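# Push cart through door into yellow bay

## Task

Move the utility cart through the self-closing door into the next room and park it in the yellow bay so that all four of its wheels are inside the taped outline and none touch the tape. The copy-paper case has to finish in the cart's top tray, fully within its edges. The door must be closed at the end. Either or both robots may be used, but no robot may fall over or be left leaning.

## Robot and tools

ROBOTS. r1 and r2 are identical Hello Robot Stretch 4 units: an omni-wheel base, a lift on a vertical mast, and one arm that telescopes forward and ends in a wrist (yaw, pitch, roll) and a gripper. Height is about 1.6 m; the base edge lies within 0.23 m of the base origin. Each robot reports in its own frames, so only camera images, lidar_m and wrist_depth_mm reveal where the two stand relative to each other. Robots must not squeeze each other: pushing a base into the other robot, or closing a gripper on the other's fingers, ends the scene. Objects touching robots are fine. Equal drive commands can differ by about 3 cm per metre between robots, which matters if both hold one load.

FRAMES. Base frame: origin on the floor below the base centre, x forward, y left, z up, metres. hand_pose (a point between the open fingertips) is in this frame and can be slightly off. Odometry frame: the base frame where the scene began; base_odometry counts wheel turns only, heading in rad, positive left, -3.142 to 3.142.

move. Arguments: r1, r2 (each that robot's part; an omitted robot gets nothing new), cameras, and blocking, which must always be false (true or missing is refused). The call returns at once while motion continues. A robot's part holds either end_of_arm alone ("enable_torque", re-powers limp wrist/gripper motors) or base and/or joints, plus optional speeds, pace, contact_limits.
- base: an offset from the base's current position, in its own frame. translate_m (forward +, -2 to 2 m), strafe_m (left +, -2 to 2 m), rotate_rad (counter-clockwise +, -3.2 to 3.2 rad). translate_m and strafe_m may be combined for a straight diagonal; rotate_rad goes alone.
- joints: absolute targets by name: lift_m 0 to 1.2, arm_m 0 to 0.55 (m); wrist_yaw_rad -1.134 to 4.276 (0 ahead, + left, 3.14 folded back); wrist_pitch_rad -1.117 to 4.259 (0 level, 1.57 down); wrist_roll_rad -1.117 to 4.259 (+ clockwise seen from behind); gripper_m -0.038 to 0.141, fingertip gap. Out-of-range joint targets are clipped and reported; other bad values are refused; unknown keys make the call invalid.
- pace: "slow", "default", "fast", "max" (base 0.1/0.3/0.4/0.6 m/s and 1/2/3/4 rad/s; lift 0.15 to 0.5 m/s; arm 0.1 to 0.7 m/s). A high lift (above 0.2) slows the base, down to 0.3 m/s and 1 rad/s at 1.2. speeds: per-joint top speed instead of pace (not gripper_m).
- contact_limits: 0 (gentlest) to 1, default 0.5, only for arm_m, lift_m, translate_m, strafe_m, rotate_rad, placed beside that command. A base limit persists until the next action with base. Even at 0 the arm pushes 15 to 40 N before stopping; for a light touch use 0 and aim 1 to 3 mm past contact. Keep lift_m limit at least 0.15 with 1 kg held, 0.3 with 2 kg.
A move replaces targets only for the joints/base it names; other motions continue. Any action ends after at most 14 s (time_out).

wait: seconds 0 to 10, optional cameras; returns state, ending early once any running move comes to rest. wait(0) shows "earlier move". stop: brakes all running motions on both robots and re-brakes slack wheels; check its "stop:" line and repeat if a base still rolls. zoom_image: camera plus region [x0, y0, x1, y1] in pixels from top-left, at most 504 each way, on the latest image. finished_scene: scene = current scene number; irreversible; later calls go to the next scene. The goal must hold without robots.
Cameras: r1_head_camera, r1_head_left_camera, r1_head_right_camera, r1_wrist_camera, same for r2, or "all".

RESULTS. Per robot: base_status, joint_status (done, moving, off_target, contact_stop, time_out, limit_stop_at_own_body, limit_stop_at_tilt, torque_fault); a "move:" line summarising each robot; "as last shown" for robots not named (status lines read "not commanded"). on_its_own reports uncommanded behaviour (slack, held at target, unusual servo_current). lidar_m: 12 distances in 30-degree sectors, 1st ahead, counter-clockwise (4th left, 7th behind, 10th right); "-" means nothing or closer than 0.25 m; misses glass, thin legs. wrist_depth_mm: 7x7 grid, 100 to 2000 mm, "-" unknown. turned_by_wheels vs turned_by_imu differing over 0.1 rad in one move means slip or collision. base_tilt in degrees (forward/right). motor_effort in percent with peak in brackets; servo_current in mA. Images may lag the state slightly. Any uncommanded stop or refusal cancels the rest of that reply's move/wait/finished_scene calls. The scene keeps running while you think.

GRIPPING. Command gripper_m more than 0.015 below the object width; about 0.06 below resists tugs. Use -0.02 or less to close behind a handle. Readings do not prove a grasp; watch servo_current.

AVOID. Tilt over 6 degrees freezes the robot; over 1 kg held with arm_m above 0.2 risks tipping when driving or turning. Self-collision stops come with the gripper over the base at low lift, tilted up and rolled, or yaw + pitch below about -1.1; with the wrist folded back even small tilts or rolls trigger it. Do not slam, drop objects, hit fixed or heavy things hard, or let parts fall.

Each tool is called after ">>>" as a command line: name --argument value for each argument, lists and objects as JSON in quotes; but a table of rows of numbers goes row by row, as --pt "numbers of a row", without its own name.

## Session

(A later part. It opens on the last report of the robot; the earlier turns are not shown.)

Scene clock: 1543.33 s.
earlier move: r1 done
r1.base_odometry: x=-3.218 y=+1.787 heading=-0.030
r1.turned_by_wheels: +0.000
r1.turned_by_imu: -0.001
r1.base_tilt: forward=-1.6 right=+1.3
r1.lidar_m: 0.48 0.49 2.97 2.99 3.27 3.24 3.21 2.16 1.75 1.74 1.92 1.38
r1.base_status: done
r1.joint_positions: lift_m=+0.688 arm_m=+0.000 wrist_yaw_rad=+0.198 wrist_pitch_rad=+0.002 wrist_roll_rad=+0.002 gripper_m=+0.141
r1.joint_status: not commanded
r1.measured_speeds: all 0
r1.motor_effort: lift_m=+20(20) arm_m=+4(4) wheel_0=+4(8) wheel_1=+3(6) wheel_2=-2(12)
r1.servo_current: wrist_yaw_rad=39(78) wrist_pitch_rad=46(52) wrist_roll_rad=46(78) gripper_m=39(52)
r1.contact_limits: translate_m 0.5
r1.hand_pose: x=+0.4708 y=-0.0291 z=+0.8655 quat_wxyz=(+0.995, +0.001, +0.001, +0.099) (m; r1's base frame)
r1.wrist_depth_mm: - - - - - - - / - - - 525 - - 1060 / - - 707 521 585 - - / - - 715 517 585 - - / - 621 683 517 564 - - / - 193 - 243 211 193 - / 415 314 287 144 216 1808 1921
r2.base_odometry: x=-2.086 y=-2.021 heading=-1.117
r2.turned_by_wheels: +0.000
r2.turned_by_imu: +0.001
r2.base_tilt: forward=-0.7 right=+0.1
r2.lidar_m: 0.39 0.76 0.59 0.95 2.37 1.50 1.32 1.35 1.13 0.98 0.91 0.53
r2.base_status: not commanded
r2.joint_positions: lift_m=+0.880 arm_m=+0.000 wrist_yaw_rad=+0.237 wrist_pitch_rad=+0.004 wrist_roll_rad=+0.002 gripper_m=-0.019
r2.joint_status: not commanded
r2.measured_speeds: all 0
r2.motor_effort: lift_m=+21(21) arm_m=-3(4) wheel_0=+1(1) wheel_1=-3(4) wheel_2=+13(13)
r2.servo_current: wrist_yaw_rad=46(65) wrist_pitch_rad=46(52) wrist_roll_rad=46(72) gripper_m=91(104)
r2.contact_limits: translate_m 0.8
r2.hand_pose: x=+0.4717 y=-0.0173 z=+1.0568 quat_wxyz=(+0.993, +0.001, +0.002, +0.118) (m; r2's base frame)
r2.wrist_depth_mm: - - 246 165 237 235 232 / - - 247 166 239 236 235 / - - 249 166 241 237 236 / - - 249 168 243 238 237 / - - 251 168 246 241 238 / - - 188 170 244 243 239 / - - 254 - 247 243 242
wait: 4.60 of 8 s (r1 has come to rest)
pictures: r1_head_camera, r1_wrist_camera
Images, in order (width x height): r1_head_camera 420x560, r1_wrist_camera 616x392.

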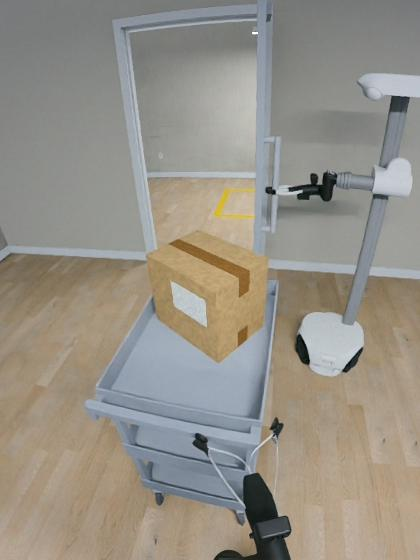

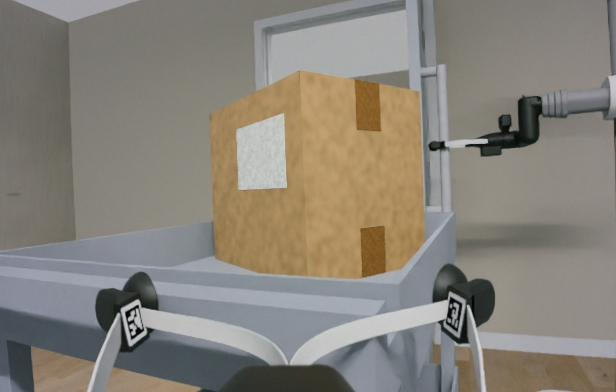

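>>> move --r1 '{"base":{"translate_m":-0.2},"joints":{"wrist_yaw_rad":0.0}}' --blocking false

>>> wait --seconds 2.5

>>> move --r1 '{"base":{"rotate_rad":-0.22},"joints":{"wrist_roll_rad":1.57,"gripper_m":0.1}}' --blocking false

>>> wait --seconds 2 --cameras '["r1_head_camera","r1_wrist_camera"]'

Scene clock: 1589.07 s.
move: r1 moving
r1.base_odometry: x=-3.249 y=+1.788 heading=-0.030
r1.turned_by_wheels: +0.000
r1.turned_by_imu: +0.000
r1.base_tilt: forward=-1.6 right=+1.3
r1.lidar_m: 0.46 0.51 3.01 2.99 3.24 3.23 3.19 2.17 1.75 1.73 1.88 1.41
r1.base_status: translate_m moving
r1.joint_positions: lift_m=+0.688 arm_m=+0.000 wrist_yaw_rad=+0.003 wrist_pitch_rad=+0.002 wrist_roll_rad=+0.002 gripper_m=+0.141
r1.joint_status: wrist_yaw_rad moving
r1.measured_speeds: translate_m=-0.123 strafe_m=+0.002 rotate_rad=+0.000 lift_m=+0.000 arm_m=+0.000 wrist_yaw_rad=-0.014 wrist_pitch_rad=+0.000 wrist_roll_rad=+0.000
r1.motor_effort: lift_m=+20(20) arm_m=+4(4) wheel_0=-7(8) wheel_1=-4(6) wheel_2=+8(10)
r1.servo_current: wrist_yaw_rad=65(130) wrist_pitch_rad=39(52) wrist_roll_rad=52(65) gripper_m=39(46)
r1.hand_pose: x=+0.4595 y=-0.0866 z=+0.8655 quat_wxyz=(+1.000, +0.001, +0.001, +0.002) (m; r1's base frame)
r1.wrist_depth_mm: - - - - - - - / - - - - - - - / - 723 554 654 - - - / - 732 549 640 - - - / 603 676 564 603 - - - / - 193 - 236 854 198 - / 342 309 297 143 - 1397 1983
r2: as last shown
r2.turned_by_imu: +0.000
r2.lidar_m: 0.40 0.75 0.59 0.98 2.38 1.48 1.32 1.33 1.16 1.02 0.89 0.54
r2.motor_effort: lift_m=+21(21) arm_m=-3(4) wheel_0=+1(1) wheel_1=-3(4) wheel_2=+12(13)
r2.servo_current: wrist_yaw_rad=65(65) wrist_pitch_rad=39(46) wrist_roll_rad=52(52) gripper_m=91(98)
r2.contact_limits: translate_m 0.8
r2.wrist_depth_mm: - - 245 165 238 236 232 / - - 247 167 240 236 234 / - - 249 166 242 238 235 / - - 249 167 243 238 236 / - - 250 168 245 242 237 / - - 188 170 244 242 239 / - - 255 - 246 242 241
pictures: none

Scene clock: 1590.67 s.
earlier move: r1 done
r1.base_odometry: x=-3.418 y=+1.793 heading=-0.030
r1.turned_by_wheels: +0.000
r1.turned_by_imu: +0.000
r1.base_tilt: forward=-1.6 right=+1.3
r1.lidar_m: 0.61 0.69 3.05 2.99 3.30 3.04 3.03 2.12 1.74 1.71 1.88 1.57
r1.base_status: done
r1.joint_positions: lift_m=+0.688 arm_m=+0.000 wrist_yaw_rad=+0.003 wrist_pitch_rad=+0.002 wrist_roll_rad=+0.002 gripper_m=+0.141
r1.joint_status: all done
r1.measured_speeds: all 0
r1.motor_effort: lift_m=+20(20) arm_m=+4(4) wheel_0=-3(8) wheel_1=-1(7) wheel_2=+1(10)
r1.servo_current: wrist_yaw_rad=46(130) wrist_pitch_rad=46(52) wrist_roll_rad=52(65) gripper_m=46(46)
r1.hand_pose: x=+0.4595 y=-0.0866 z=+0.8655 quat_wxyz=(+1.000, +0.001, +0.001, +0.001) (m; r1's base frame)
r1.wrist_depth_mm: - - - - - - - / - - - - - - - / - - 723 809 - - - / - - 741 820 - - - / - - - 699 - - - / - 196 462 480 - 195 - / - 1983 - 143 - 1464 -
r2.base_odometry: x=-2.086 y=-2.021 heading=-1.117
r2.turned_by_wheels: +0.000
r2.turned_by_imu: +0.000
r2.base_tilt: forward=-0.7 right=+0.0
r2.lidar_m: 0.40 0.77 0.57 0.96 2.36 1.48 1.31 1.34 1.14 1.02 0.90 0.55
r2.base_status: not commanded
r2.joint_positions: lift_m=+0.880 arm_m=+0.000 wrist_yaw_rad=+0.237 wrist_pitch_rad=+0.004 wrist_roll_rad=+0.002 gripper_m=-0.019
r2.joint_status: not commanded
r2.measured_speeds: all 0
r2.motor_effort: lift_m=+21(21) arm_m=-3(4) wheel_0=+1(1) wheel_1=-3(4) wheel_2=+12(13)
r2.servo_current: wrist_yaw_rad=59(65) wrist_pitch_rad=39(46) wrist_roll_rad=39(59) gripper_m=91(98)
r2.contact_limits: translate_m 0.8
r2.hand_pose: x=+0.4717 y=-0.0173 z=+1.0568 quat_wxyz=(+0.993, +0.001, +0.002, +0.118) (m; r2's base frame)
r2.wrist_depth_mm: - - 245 166 239 236 233 / - - 248 166 240 236 234 / - - 248 166 241 237 235 / - - 250 167 243 239 236 / - - 251 167 245 241 238 / - - 189 170 243 242 240 / - - 254 - 249 242 241
wait: 1.60 of 2.5 s (r1 has come to rest)
pictures: none

Scene clock: 1591.17 s.
move: r1 moving
r1.base_odometry: x=-3.418 y=+1.793 heading=-0.224
r1.turned_by_wheels: -0.194
r1.turned_by_imu: -0.195
r1.base_tilt: forward=-1.6 right=+1.3
r1.lidar_m: 0.60 0.64 3.15 3.00 3.07 3.16 3.07 2.54 1.80 1.69 1.77 1.64
r1.base_status: rotate_rad moving
r1.joint_positions: lift_m=+0.688 arm_m=+0.000 wrist_yaw_rad=+0.003 wrist_pitch_rad=+0.002 wrist_roll_rad=+0.580 gripper_m=+0.130
r1.joint_status: wrist_roll_rad moving; gripper_m moving
r1.measured_speeds: translate_m=+0.000 strafe_m=+0.000 rotate_rad=-0.351 lift_m=+0.000 arm_m=+0.000 wrist_yaw_rad=+0.000 wrist_pitch_rad=+0.000 wrist_roll_rad=+1.818
r1.motor_effort: lift_m=+20(20) arm_m=+4(4) wheel_0=+3(8) wheel_1=+1(7) wheel_2=+1(8)
r1.servo_current: wrist_yaw_rad=59(65) wrist_pitch_rad=46(46) wrist_roll_rad=98(143) gripper_m=78(78)
r1.hand_pose: x=+0.4595 y=-0.0866 z=+0.8655 quat_wxyz=(+0.958, +0.286, +0.002, +0.001) (m; r1's base frame)
r1.wrist_depth_mm: - - - - - - - / - - - - - - - / - - - - - - - / - 768 878 - - - - / - 707 809 - - - 1863 / - 210 185 - - 198 1499 / - 397 455 141 1430 1308 1255
r2: as last shown
r2.base_tilt: forward=-0.6 right=+0.0
r2.lidar_m: 0.40 0.74 0.58 0.98 2.35 1.49 1.33 1.34 1.14 1.02 0.91 0.54
r2.motor_effort: lift_m=+21(21) arm_m=-3(4) wheel_0=+0(1) wheel_1=-4(4) wheel_2=+13(13)
r2.servo_current: wrist_yaw_rad=46(65) wrist_pitch_rad=46(46) wrist_roll_rad=46(52) gripper_m=91(98)
r2.contact_limits: translate_m 0.8
r2.wrist_depth_mm: - - 245 166 238 236 233 / - - 247 166 240 236 233 / - - 248 166 241 237 236 / - - 250 167 242 239 236 / - - 251 168 244 240 238 / - - 189 170 245 242 239 / - - 255 - 247 242 241
pictures: none

Scene clock: 1592.20 s.
earlier move: r1 done
r1.base_odometry: x=-3.418 y=+1.793 heading=-0.250
r1.turned_by_wheels: -0.026
r1.turned_by_imu: -0.026
r1.base_tilt: forward=-1.6 right=+1.3
r1.lidar_m: 0.61 0.64 3.17 3.02 3.10 3.20 3.07 2.59 1.81 1.69 1.74 1.69
r1.base_status: done
r1.joint_positions: lift_m=+0.688 arm_m=+0.000 wrist_yaw_rad=+0.002 wrist_pitch_rad=+0.002 wrist_roll_rad=+1.568 gripper_m=+0.100
r1.joint_status: all done
r1.measured_speeds: all 0
r1.motor_effort: lift_m=+20(20) arm_m=+4(4) wheel_0=+2(8) wheel_1=+1(7) wheel_2=+0(8)
r1.servo_current: wrist_yaw_rad=46(65) wrist_pitch_rad=39(46) wrist_roll_rad=59(143) gripper_m=46(98)
r1.hand_pose: x=+0.4595 y=-0.0867 z=+0.8655 quat_wxyz=(+0.708, +0.706, +0.002, +0.000) (m; r1's base frame)
r1.wrist_depth_mm: - - - - - 1661 1205 / - - - - - 1756 1205 / - - 1576 - - 1430 1205 / - - - - - 1430 1255 / - - - - - 1708 1255 / - - 211 1576 193 - - / - - 778 144 - 137 -
r2.base_odometry: x=-2.086 y=-2.021 heading=-1.117
r2.turned_by_wheels: +0.000
r2.turned_by_imu: +0.000
r2.base_tilt: forward=-0.6 right=+0.1
r2.lidar_m: 0.42 0.76 0.57 0.97 2.37 1.49 1.32 1.32 1.15 1.02 0.92 0.56
r2.base_status: not commanded
r2.joint_positions: lift_m=+0.880 arm_m=+0.000 wrist_yaw_rad=+0.237 wrist_pitch_rad=+0.004 wrist_roll_rad=+0.002 gripper_m=-0.019
r2.joint_status: not commanded
r2.measured_speeds: all 0
r2.motor_effort: lift_m=+21(21) arm_m=-3(4) wheel_0=+0(1) wheel_1=-3(4) wheel_2=+12(13)
r2.servo_current: wrist_yaw_rad=59(65) wrist_pitch_rad=46(52) wrist_roll_rad=46(59) gripper_m=98(98)
r2.contact_limits: translate_m 0.8
r2.hand_pose: x=+0.4717 y=-0.0173 z=+1.0568 quat_wxyz=(+0.993, +0.001, +0.002, +0.118) (m; r2's base frame)
r2.wrist_depth_mm: - - 244 166 239 236 233 / - - 246 166 239 236 234 / - - 247 166 241 237 236 / - - 250 167 243 240 236 / - - 251 168 246 241 236 / - - 188 169 243 241 238 / - - 254 - 247 242 241
wait: 1.03 of 2 s (r1 has come to rest)
pictures: r1_head_camera, r1_wrist_camera
Images, in order (width x height): r1_head_camera 420x560, r1_wrist_camera 616x392.

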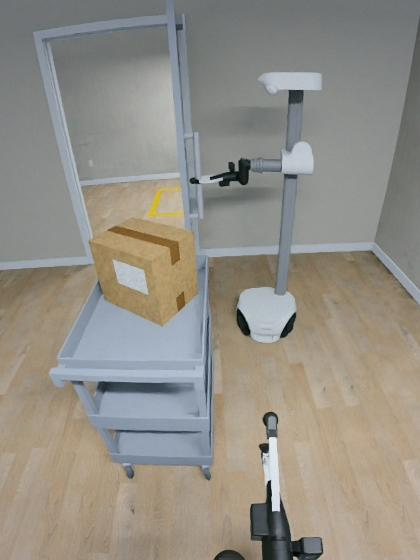

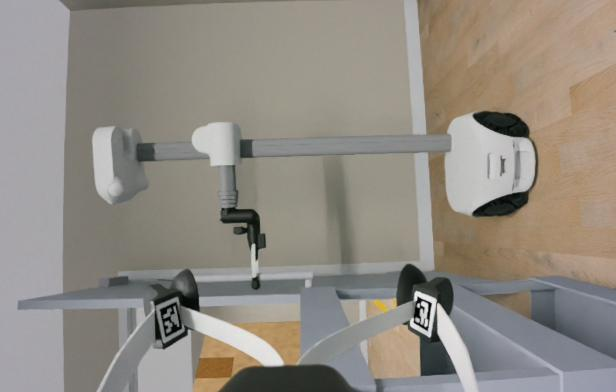

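>>> move --r1 '{"base":{"strafe_m":0.38}}' --blocking false

>>> wait --seconds 4 --cameras '["r1_head_camera","r1_wrist_camera"]'

Scene clock: 1608.07 s.
move: r1 moving
r1.base_odometry: x=-3.409 y=+1.828 heading=-0.250
r1.turned_by_wheels: +0.000
r1.turned_by_imu: +0.000
r1.base_tilt: forward=-1.6 right=+1.3
r1.lidar_m: 0.60 0.63 3.16 2.97 3.05 3.19 3.05 2.65 1.86 1.73 1.76 1.65
r1.base_status: strafe_m moving
r1.joint_positions: lift_m=+0.688 arm_m=+0.000 wrist_yaw_rad=+0.002 wrist_pitch_rad=+0.002 wrist_roll_rad=+1.568 gripper_m=+0.100
r1.joint_status: not commanded
r1.measured_speeds: translate_m=+0.000 strafe_m=+0.139 rotate_rad=+0.000 lift_m=+0.000 arm_m=+0.000 wrist_yaw_rad=+0.000 wrist_pitch_rad=+0.000 wrist_roll_rad=+0.000
r1.motor_effort: lift_m=+20(20) arm_m=+4(4) wheel_0=-10(10) wheel_1=+9(10) wheel_2=+1(1)
r1.servo_current: wrist_yaw_rad=59(65) wrist_pitch_rad=52(52) wrist_roll_rad=52(59) gripper_m=39(46)
r1.hand_pose: x=+0.4595 y=-0.0867 z=+0.8655 quat_wxyz=(+0.708, +0.706, +0.002, +0.000) (m; r1's base frame)
r1.wrist_depth_mm: - - - - - 1756 1229 / - - - - - 1708 1205 / - - 1576 - - 1397 1255 / - - - - - 1537 1255 / - - - - - 1756 1229 / - - 211 842 193 - - / - - 741 144 462 462 -
r2: as last shown
r2.base_tilt: forward=-0.7 right=+0.0
r2.lidar_m: 0.38 0.75 0.59 0.94 2.38 1.48 1.31 1.35 1.13 1.02 0.90 0.53
r2.motor_effort: lift_m=+21(21) arm_m=-4(4) wheel_0=+0(1) wheel_1=-3(4) wheel_2=+13(13)
r2.servo_current: wrist_yaw_rad=52(65) wrist_pitch_rad=46(46) wrist_roll_rad=39(59) gripper_m=98(98)
r2.contact_limits: translate_m 0.8
r2.wrist_depth_mm: - - 245 166 239 236 233 / - - 247 166 239 236 234 / - - 248 167 242 238 235 / - - 249 167 243 239 237 / - - 251 168 244 241 238 / - - 188 169 244 242 240 / - - 254 - 248 242 241
pictures: none

Scene clock: 1610.17 s.
earlier move: r1 done
r1.base_odometry: x=-3.324 y=+2.161 heading=-0.250
r1.turned_by_wheels: +0.000
r1.turned_by_imu: +0.002
r1.base_tilt: forward=-1.6 right=+1.3
r1.lidar_m: 0.59 2.84 2.78 2.63 2.71 3.23 3.07 3.15 2.20 2.08 2.14 0.65
r1.base_status: done
r1.joint_positions: lift_m=+0.688 arm_m=+0.000 wrist_yaw_rad=+0.002 wrist_pitch_rad=+0.002 wrist_roll_rad=+1.568 gripper_m=+0.100
r1.joint_status: not commanded
r1.measured_speeds: all 0
r1.motor_effort: lift_m=+20(20) arm_m=+4(4) wheel_0=-1(12) wheel_1=+0(11) wheel_2=+0(2)
r1.servo_current: wrist_yaw_rad=52(72) wrist_pitch_rad=46(52) wrist_roll_rad=52(72) gripper_m=46(46)
r1.hand_pose: x=+0.4595 y=-0.0867 z=+0.8655 quat_wxyz=(+0.708, +0.706, +0.002, +0.000) (m; r1's base frame)
r1.wrist_depth_mm: - - - - - 1366 1229 / - - - - 466 473 469 / - - 1537 778 - - - / - - 691 676 1499 - - / - - 723 699 452 - - / - - 215 768 193 - - / - - - 144 - 1808 -
r2.base_odometry: x=-2.086 y=-2.021 heading=-1.117
r2.turned_by_wheels: +0.000
r2.turned_by_imu: +0.000
r2.base_tilt: forward=-0.6 right=+0.1
r2.lidar_m: 0.41 0.77 0.59 0.99 2.34 1.49 1.33 1.34 1.15 1.01 0.93 0.53
r2.base_status: not commanded
r2.joint_positions: lift_m=+0.880 arm_m=+0.000 wrist_yaw_rad=+0.237 wrist_pitch_rad=+0.004 wrist_roll_rad=+0.002 gripper_m=-0.019
r2.joint_status: not commanded
r2.measured_speeds: all 0
r2.motor_effort: lift_m=+21(21) arm_m=-3(4) wheel_0=+1(1) wheel_1=-4(4) wheel_2=+12(13)
r2.servo_current: wrist_yaw_rad=39(65) wrist_pitch_rad=46(46) wrist_roll_rad=46(65) gripper_m=91(98)
r2.contact_limits: translate_m 0.8
r2.hand_pose: x=+0.4717 y=-0.0173 z=+1.0568 quat_wxyz=(+0.993, +0.001, +0.002, +0.118) (m; r2's base frame)
r2.wrist_depth_mm: - - 244 165 237 236 234 / - - 247 166 238 236 235 / - - 249 167 241 238 236 / - - 249 167 243 240 236 / - - 250 168 244 241 237 / - - 189 170 245 243 239 / - - 254 - 246 242 241
wait: 2.10 of 4 s (r1 has come to rest)
pictures: r1_head_camera, r1_wrist_camera
Images, in order (width x height): r1_head_camera 420x560, r1_wrist_camera 616x392.

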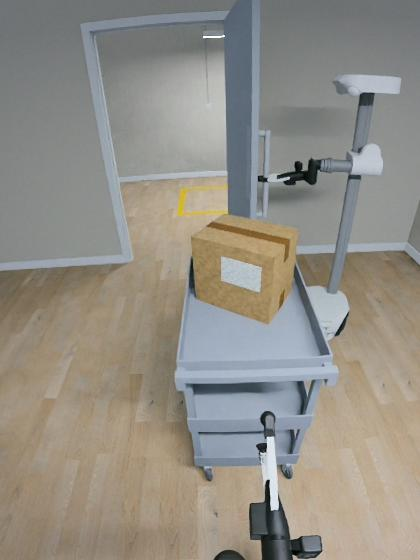

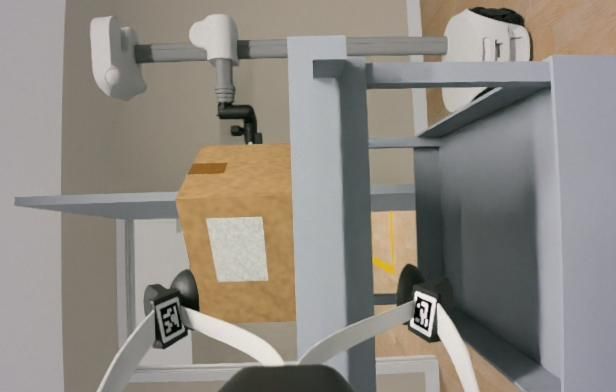

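>>> move --r1 '{"base":{"strafe_m":0.05}}' --blocking false

>>> wait --seconds 2

>>> move --r1 '{"base":{"translate_m":0.12},"pace":"slow","contact_limits":{"translate_m":0.2}}' --blocking false

>>> wait --seconds 4 --cameras '["r1_wrist_camera"]'

Scene clock: 1618.10 s.
move: r1 moving
r1.base_odometry: x=-3.315 y=+2.194 heading=-0.250
r1.turned_by_wheels: +0.000
r1.turned_by_imu: +0.000
r1.base_tilt: forward=-1.6 right=+1.3
r1.lidar_m: 0.58 2.85 2.77 2.59 2.69 3.21 3.08 3.17 2.25 2.12 2.18 0.64
r1.base_status: strafe_m moving
r1.joint_positions: lift_m=+0.688 arm_m=+0.000 wrist_yaw_rad=+0.002 wrist_pitch_rad=+0.002 wrist_roll_rad=+1.568 gripper_m=+0.100
r1.joint_status: not commanded
r1.measured_speeds: translate_m=+0.000 strafe_m=+0.105 rotate_rad=+0.001 lift_m=+0.000 arm_m=+0.000 wrist_yaw_rad=+0.000 wrist_pitch_rad=+0.000 wrist_roll_rad=+0.000
r1.motor_effort: lift_m=+20(20) arm_m=+4(4) wheel_0=-6(11) wheel_1=+2(10) wheel_2=+1(1)
r1.servo_current: wrist_yaw_rad=59(59) wrist_pitch_rad=46(46) wrist_roll_rad=52(59) gripper_m=46(52)
r1.hand_pose: x=+0.4595 y=-0.0867 z=+0.8655 quat_wxyz=(+0.708, +0.706, +0.002, +0.000) (m; r1's base frame)
r1.wrist_depth_mm: - - 1618 1576 - 1336 1160 / - - - - - 1366 - / - - 1537 741 - - - / - - 691 676 1060 - - / - - 741 723 459 - - / - - 215 798 193 - - / - - - 144 - 484 -
r2: as last shown
r2.base_tilt: forward=-0.6 right=+0.0
r2.lidar_m: 0.41 0.76 0.58 0.95 2.35 1.49 1.31 1.35 1.15 1.03 0.93 0.56
r2.servo_current: wrist_yaw_rad=52(59) wrist_pitch_rad=39(46) wrist_roll_rad=46(52) gripper_m=98(98)
r2.contact_limits: translate_m 0.8
r2.wrist_depth_mm: - - 245 165 238 236 232 / - - 247 166 239 237 233 / - - 249 166 241 237 236 / - - 249 167 243 238 236 / - - 251 168 244 240 238 / - - 189 170 243 242 241 / - - 253 - 247 243 241
pictures: none

Scene clock: 1618.73 s.
earlier move: r1 done
r1.base_odometry: x=-3.311 y=+2.209 heading=-0.250
r1.turned_by_wheels: +0.000
r1.turned_by_imu: +0.000
r1.base_tilt: forward=-1.6 right=+1.3
r1.lidar_m: 0.59 2.80 2.74 2.57 2.65 3.22 3.08 3.14 2.27 2.13 2.18 0.63
r1.base_status: done
r1.joint_positions: lift_m=+0.688 arm_m=+0.000 wrist_yaw_rad=+0.002 wrist_pitch_rad=+0.002 wrist_roll_rad=+1.568 gripper_m=+0.100
r1.joint_status: not commanded
r1.measured_speeds: all 0
r1.motor_effort: lift_m=+20(20) arm_m=+4(4) wheel_0=+0(11) wheel_1=+0(10) wheel_2=+0(1)
r1.servo_current: wrist_yaw_rad=46(59) wrist_pitch_rad=46(52) wrist_roll_rad=72(72) gripper_m=46(52)
r1.hand_pose: x=+0.4595 y=-0.0867 z=+0.8655 quat_wxyz=(+0.708, +0.706, +0.002, +0.000) (m; r1's base frame)
r1.wrist_depth_mm: - - 1537 1537 - 1336 - / - - - - - 1499 - / - - 788 683 - - - / - - 699 676 - - - / - - 759 394 452 - - / - - 215 820 193 - - / - - - 144 480 462 -
r2.base_odometry: x=-2.086 y=-2.021 heading=-1.117
r2.turned_by_wheels: +0.000
r2.turned_by_imu: +0.000
r2.base_tilt: forward=-0.7 right=+0.1
r2.lidar_m: 0.41 0.78 0.58 0.99 2.36 1.48 1.29 1.34 1.14 1.00 0.91 0.53
r2.base_status: not commanded
r2.joint_positions: lift_m=+0.880 arm_m=+0.000 wrist_yaw_rad=+0.237 wrist_pitch_rad=+0.004 wrist_roll_rad=+0.002 gripper_m=-0.019
r2.joint_status: not commanded
r2.measured_speeds: all 0
r2.motor_effort: lift_m=+21(21) arm_m=-3(4) wheel_0=+1(1) wheel_1=-4(4) wheel_2=+12(13)
r2.servo_current: wrist_yaw_rad=65(65) wrist_pitch_rad=46(46) wrist_roll_rad=46(52) gripper_m=91(98)
r2.contact_limits: translate_m 0.8
r2.hand_pose: x=+0.4717 y=-0.0173 z=+1.0568 quat_wxyz=(+0.993, +0.001, +0.002, +0.118) (m; r2's base frame)
r2.wrist_depth_mm: - - 245 165 239 236 233 / - - 246 166 240 236 234 / - - 249 166 242 237 235 / - - 250 167 242 238 237 / - - 252 168 244 241 238 / - - 188 169 244 242 238 / - - 254 - 247 242 242
wait: 0.63 of 2 s (r1 has come to rest)
pictures: none

Scene clock: 1619.23 s.
move: r1 moving
r1.base_odometry: x=-3.299 y=+2.206 heading=-0.249
r1.turned_by_wheels: +0.000
r1.turned_by_imu: +0.000
r1.base_tilt: forward=-1.6 right=+1.3
r1.lidar_m: 0.60 2.82 2.76 2.58 2.64 3.23 3.10 3.16 2.24 2.13 2.20 0.62
r1.base_status: translate_m moving
r1.joint_positions: lift_m=+0.688 arm_m=+0.000 wrist_yaw_rad=+0.002 wrist_pitch_rad=+0.002 wrist_roll_rad=+1.568 gripper_m=+0.100
r1.joint_status: not commanded
r1.measured_speeds: translate_m=+0.049 strafe_m=+0.000 rotate_rad=+0.001 lift_m=+0.000 arm_m=+0.000 wrist_yaw_rad=+0.000 wrist_pitch_rad=+0.000 wrist_roll_rad=+0.000
r1.motor_effort: lift_m=+20(20) arm_m=+4(4) wheel_0=+6(6) wheel_1=+5(6) wheel_2=-5(6)
r1.servo_current: wrist_yaw_rad=59(59) wrist_pitch_rad=46(46) wrist_roll_rad=59(72) gripper_m=46(46)
r1.contact_limits: translate_m 0.2
r1.hand_pose: x=+0.4595 y=-0.0867 z=+0.8655 quat_wxyz=(+0.708, +0.706, +0.002, +0.000) (m; r1's base frame)
r1.wrist_depth_mm: - - 1576 1537 459 455 - / - - - - - 1537 - / - - 759 668 1042 - - / - - 683 668 442 - - / - - 750 723 439 - - / - - 214 798 193 - - / - - - 144 - 452 -
r2: as last shown
r2.base_tilt: forward=-0.6 right=+0.1
r2.lidar_m: 0.41 0.74 0.57 0.97 2.39 1.50 1.33 1.33 1.13 1.01 0.91 0.54
r2.motor_effort: lift_m=+21(21) arm_m=-3(3) wheel_0=+0(1) wheel_1=-3(4) wheel_2=+12(13)
r2.servo_current: wrist_yaw_rad=52(65) wrist_pitch_rad=39(46) wrist_roll_rad=39(52) gripper_m=85(98)
r2.contact_limits: translate_m 0.8
r2.wrist_depth_mm: - - 245 165 238 236 233 / - - 247 166 239 237 234 / - - 248 167 242 238 236 / - - 250 167 243 239 236 / - - 251 167 245 241 239 / - - 188 169 244 243 239 / - - 253 - 246 243 241
pictures: none

Scene clock: 1621.23 s.
earlier move: r1 done
r1.base_odometry: x=-3.195 y=+2.180 heading=-0.249
r1.turned_by_wheels: +0.000
r1.turned_by_imu: +0.000
r1.base_tilt: forward=-1.6 right=+1.3
r1.lidar_m: 0.46 2.71 2.75 2.59 2.65 3.34 3.22 3.23 2.26 2.10 2.18 0.52
r1.base_status: done
r1.joint_positions: lift_m=+0.688 arm_m=+0.000 wrist_yaw_rad=+0.002 wrist_pitch_rad=+0.002 wrist_roll_rad=+1.568 gripper_m=+0.100
r1.joint_status: not commanded
r1.measured_speeds: all 0
r1.motor_effort: lift_m=+20(20) arm_m=+4(4) wheel_0=+2(7) wheel_1=+3(6) wheel_2=-2(7)
r1.servo_current: wrist_yaw_rad=26(72) wrist_pitch_rad=33(52) wrist_roll_rad=59(72) gripper_m=46(52)
r1.contact_limits: translate_m 0.2
r1.hand_pose: x=+0.4595 y=-0.0867 z=+0.8655 quat_wxyz=(+0.708, +0.706, +0.002, +0.000) (m; r1's base frame)
r1.wrist_depth_mm: - - 1464 1464 1499 1366 - / - - - - 338 1499 - / - - 609 554 336 - - / - - 580 564 332 - - / - - 627 621 332 - - / - - 215 272 193 - - / - - - 144 - 1863 -
r2.base_odometry: x=-2.086 y=-2.021 heading=-1.117
r2.turned_by_wheels: +0.000
r2.turned_by_imu: +0.000
r2.base_tilt: forward=-0.7 right=+0.0
r2.lidar_m: 0.40 0.77 0.57 0.97 2.35 1.52 1.31 1.32 1.14 1.02 0.89 0.54
r2.base_status: not commanded
r2.joint_positions: lift_m=+0.880 arm_m=+0.000 wrist_yaw_rad=+0.237 wrist_pitch_rad=+0.004 wrist_roll_rad=+0.002 gripper_m=-0.019
r2.joint_status: not commanded
r2.measured_speeds: all 0
r2.motor_effort: lift_m=+21(21) arm_m=-3(4) wheel_0=+1(1) wheel_1=-3(4) wheel_2=+12(13)
r2.servo_current: wrist_yaw_rad=59(65) wrist_pitch_rad=46(46) wrist_roll_rad=46(65) gripper_m=91(98)
r2.contact_limits: translate_m 0.8
r2.hand_pose: x=+0.4717 y=-0.0173 z=+1.0568 quat_wxyz=(+0.993, +0.001, +0.002, +0.118) (m; r2's base frame)
r2.wrist_depth_mm: - - 246 166 239 235 233 / - - 246 166 240 236 234 / - - 249 166 242 237 235 / - - 249 167 243 239 236 / - - 251 168 243 240 238 / - - 189 169 244 243 238 / - - 255 - 247 242 241
wait: 2.00 of 4 s (r1 has come to rest)
pictures: r1_wrist_camera
Images, in order (width x height): r1_wrist_camera 616x392.

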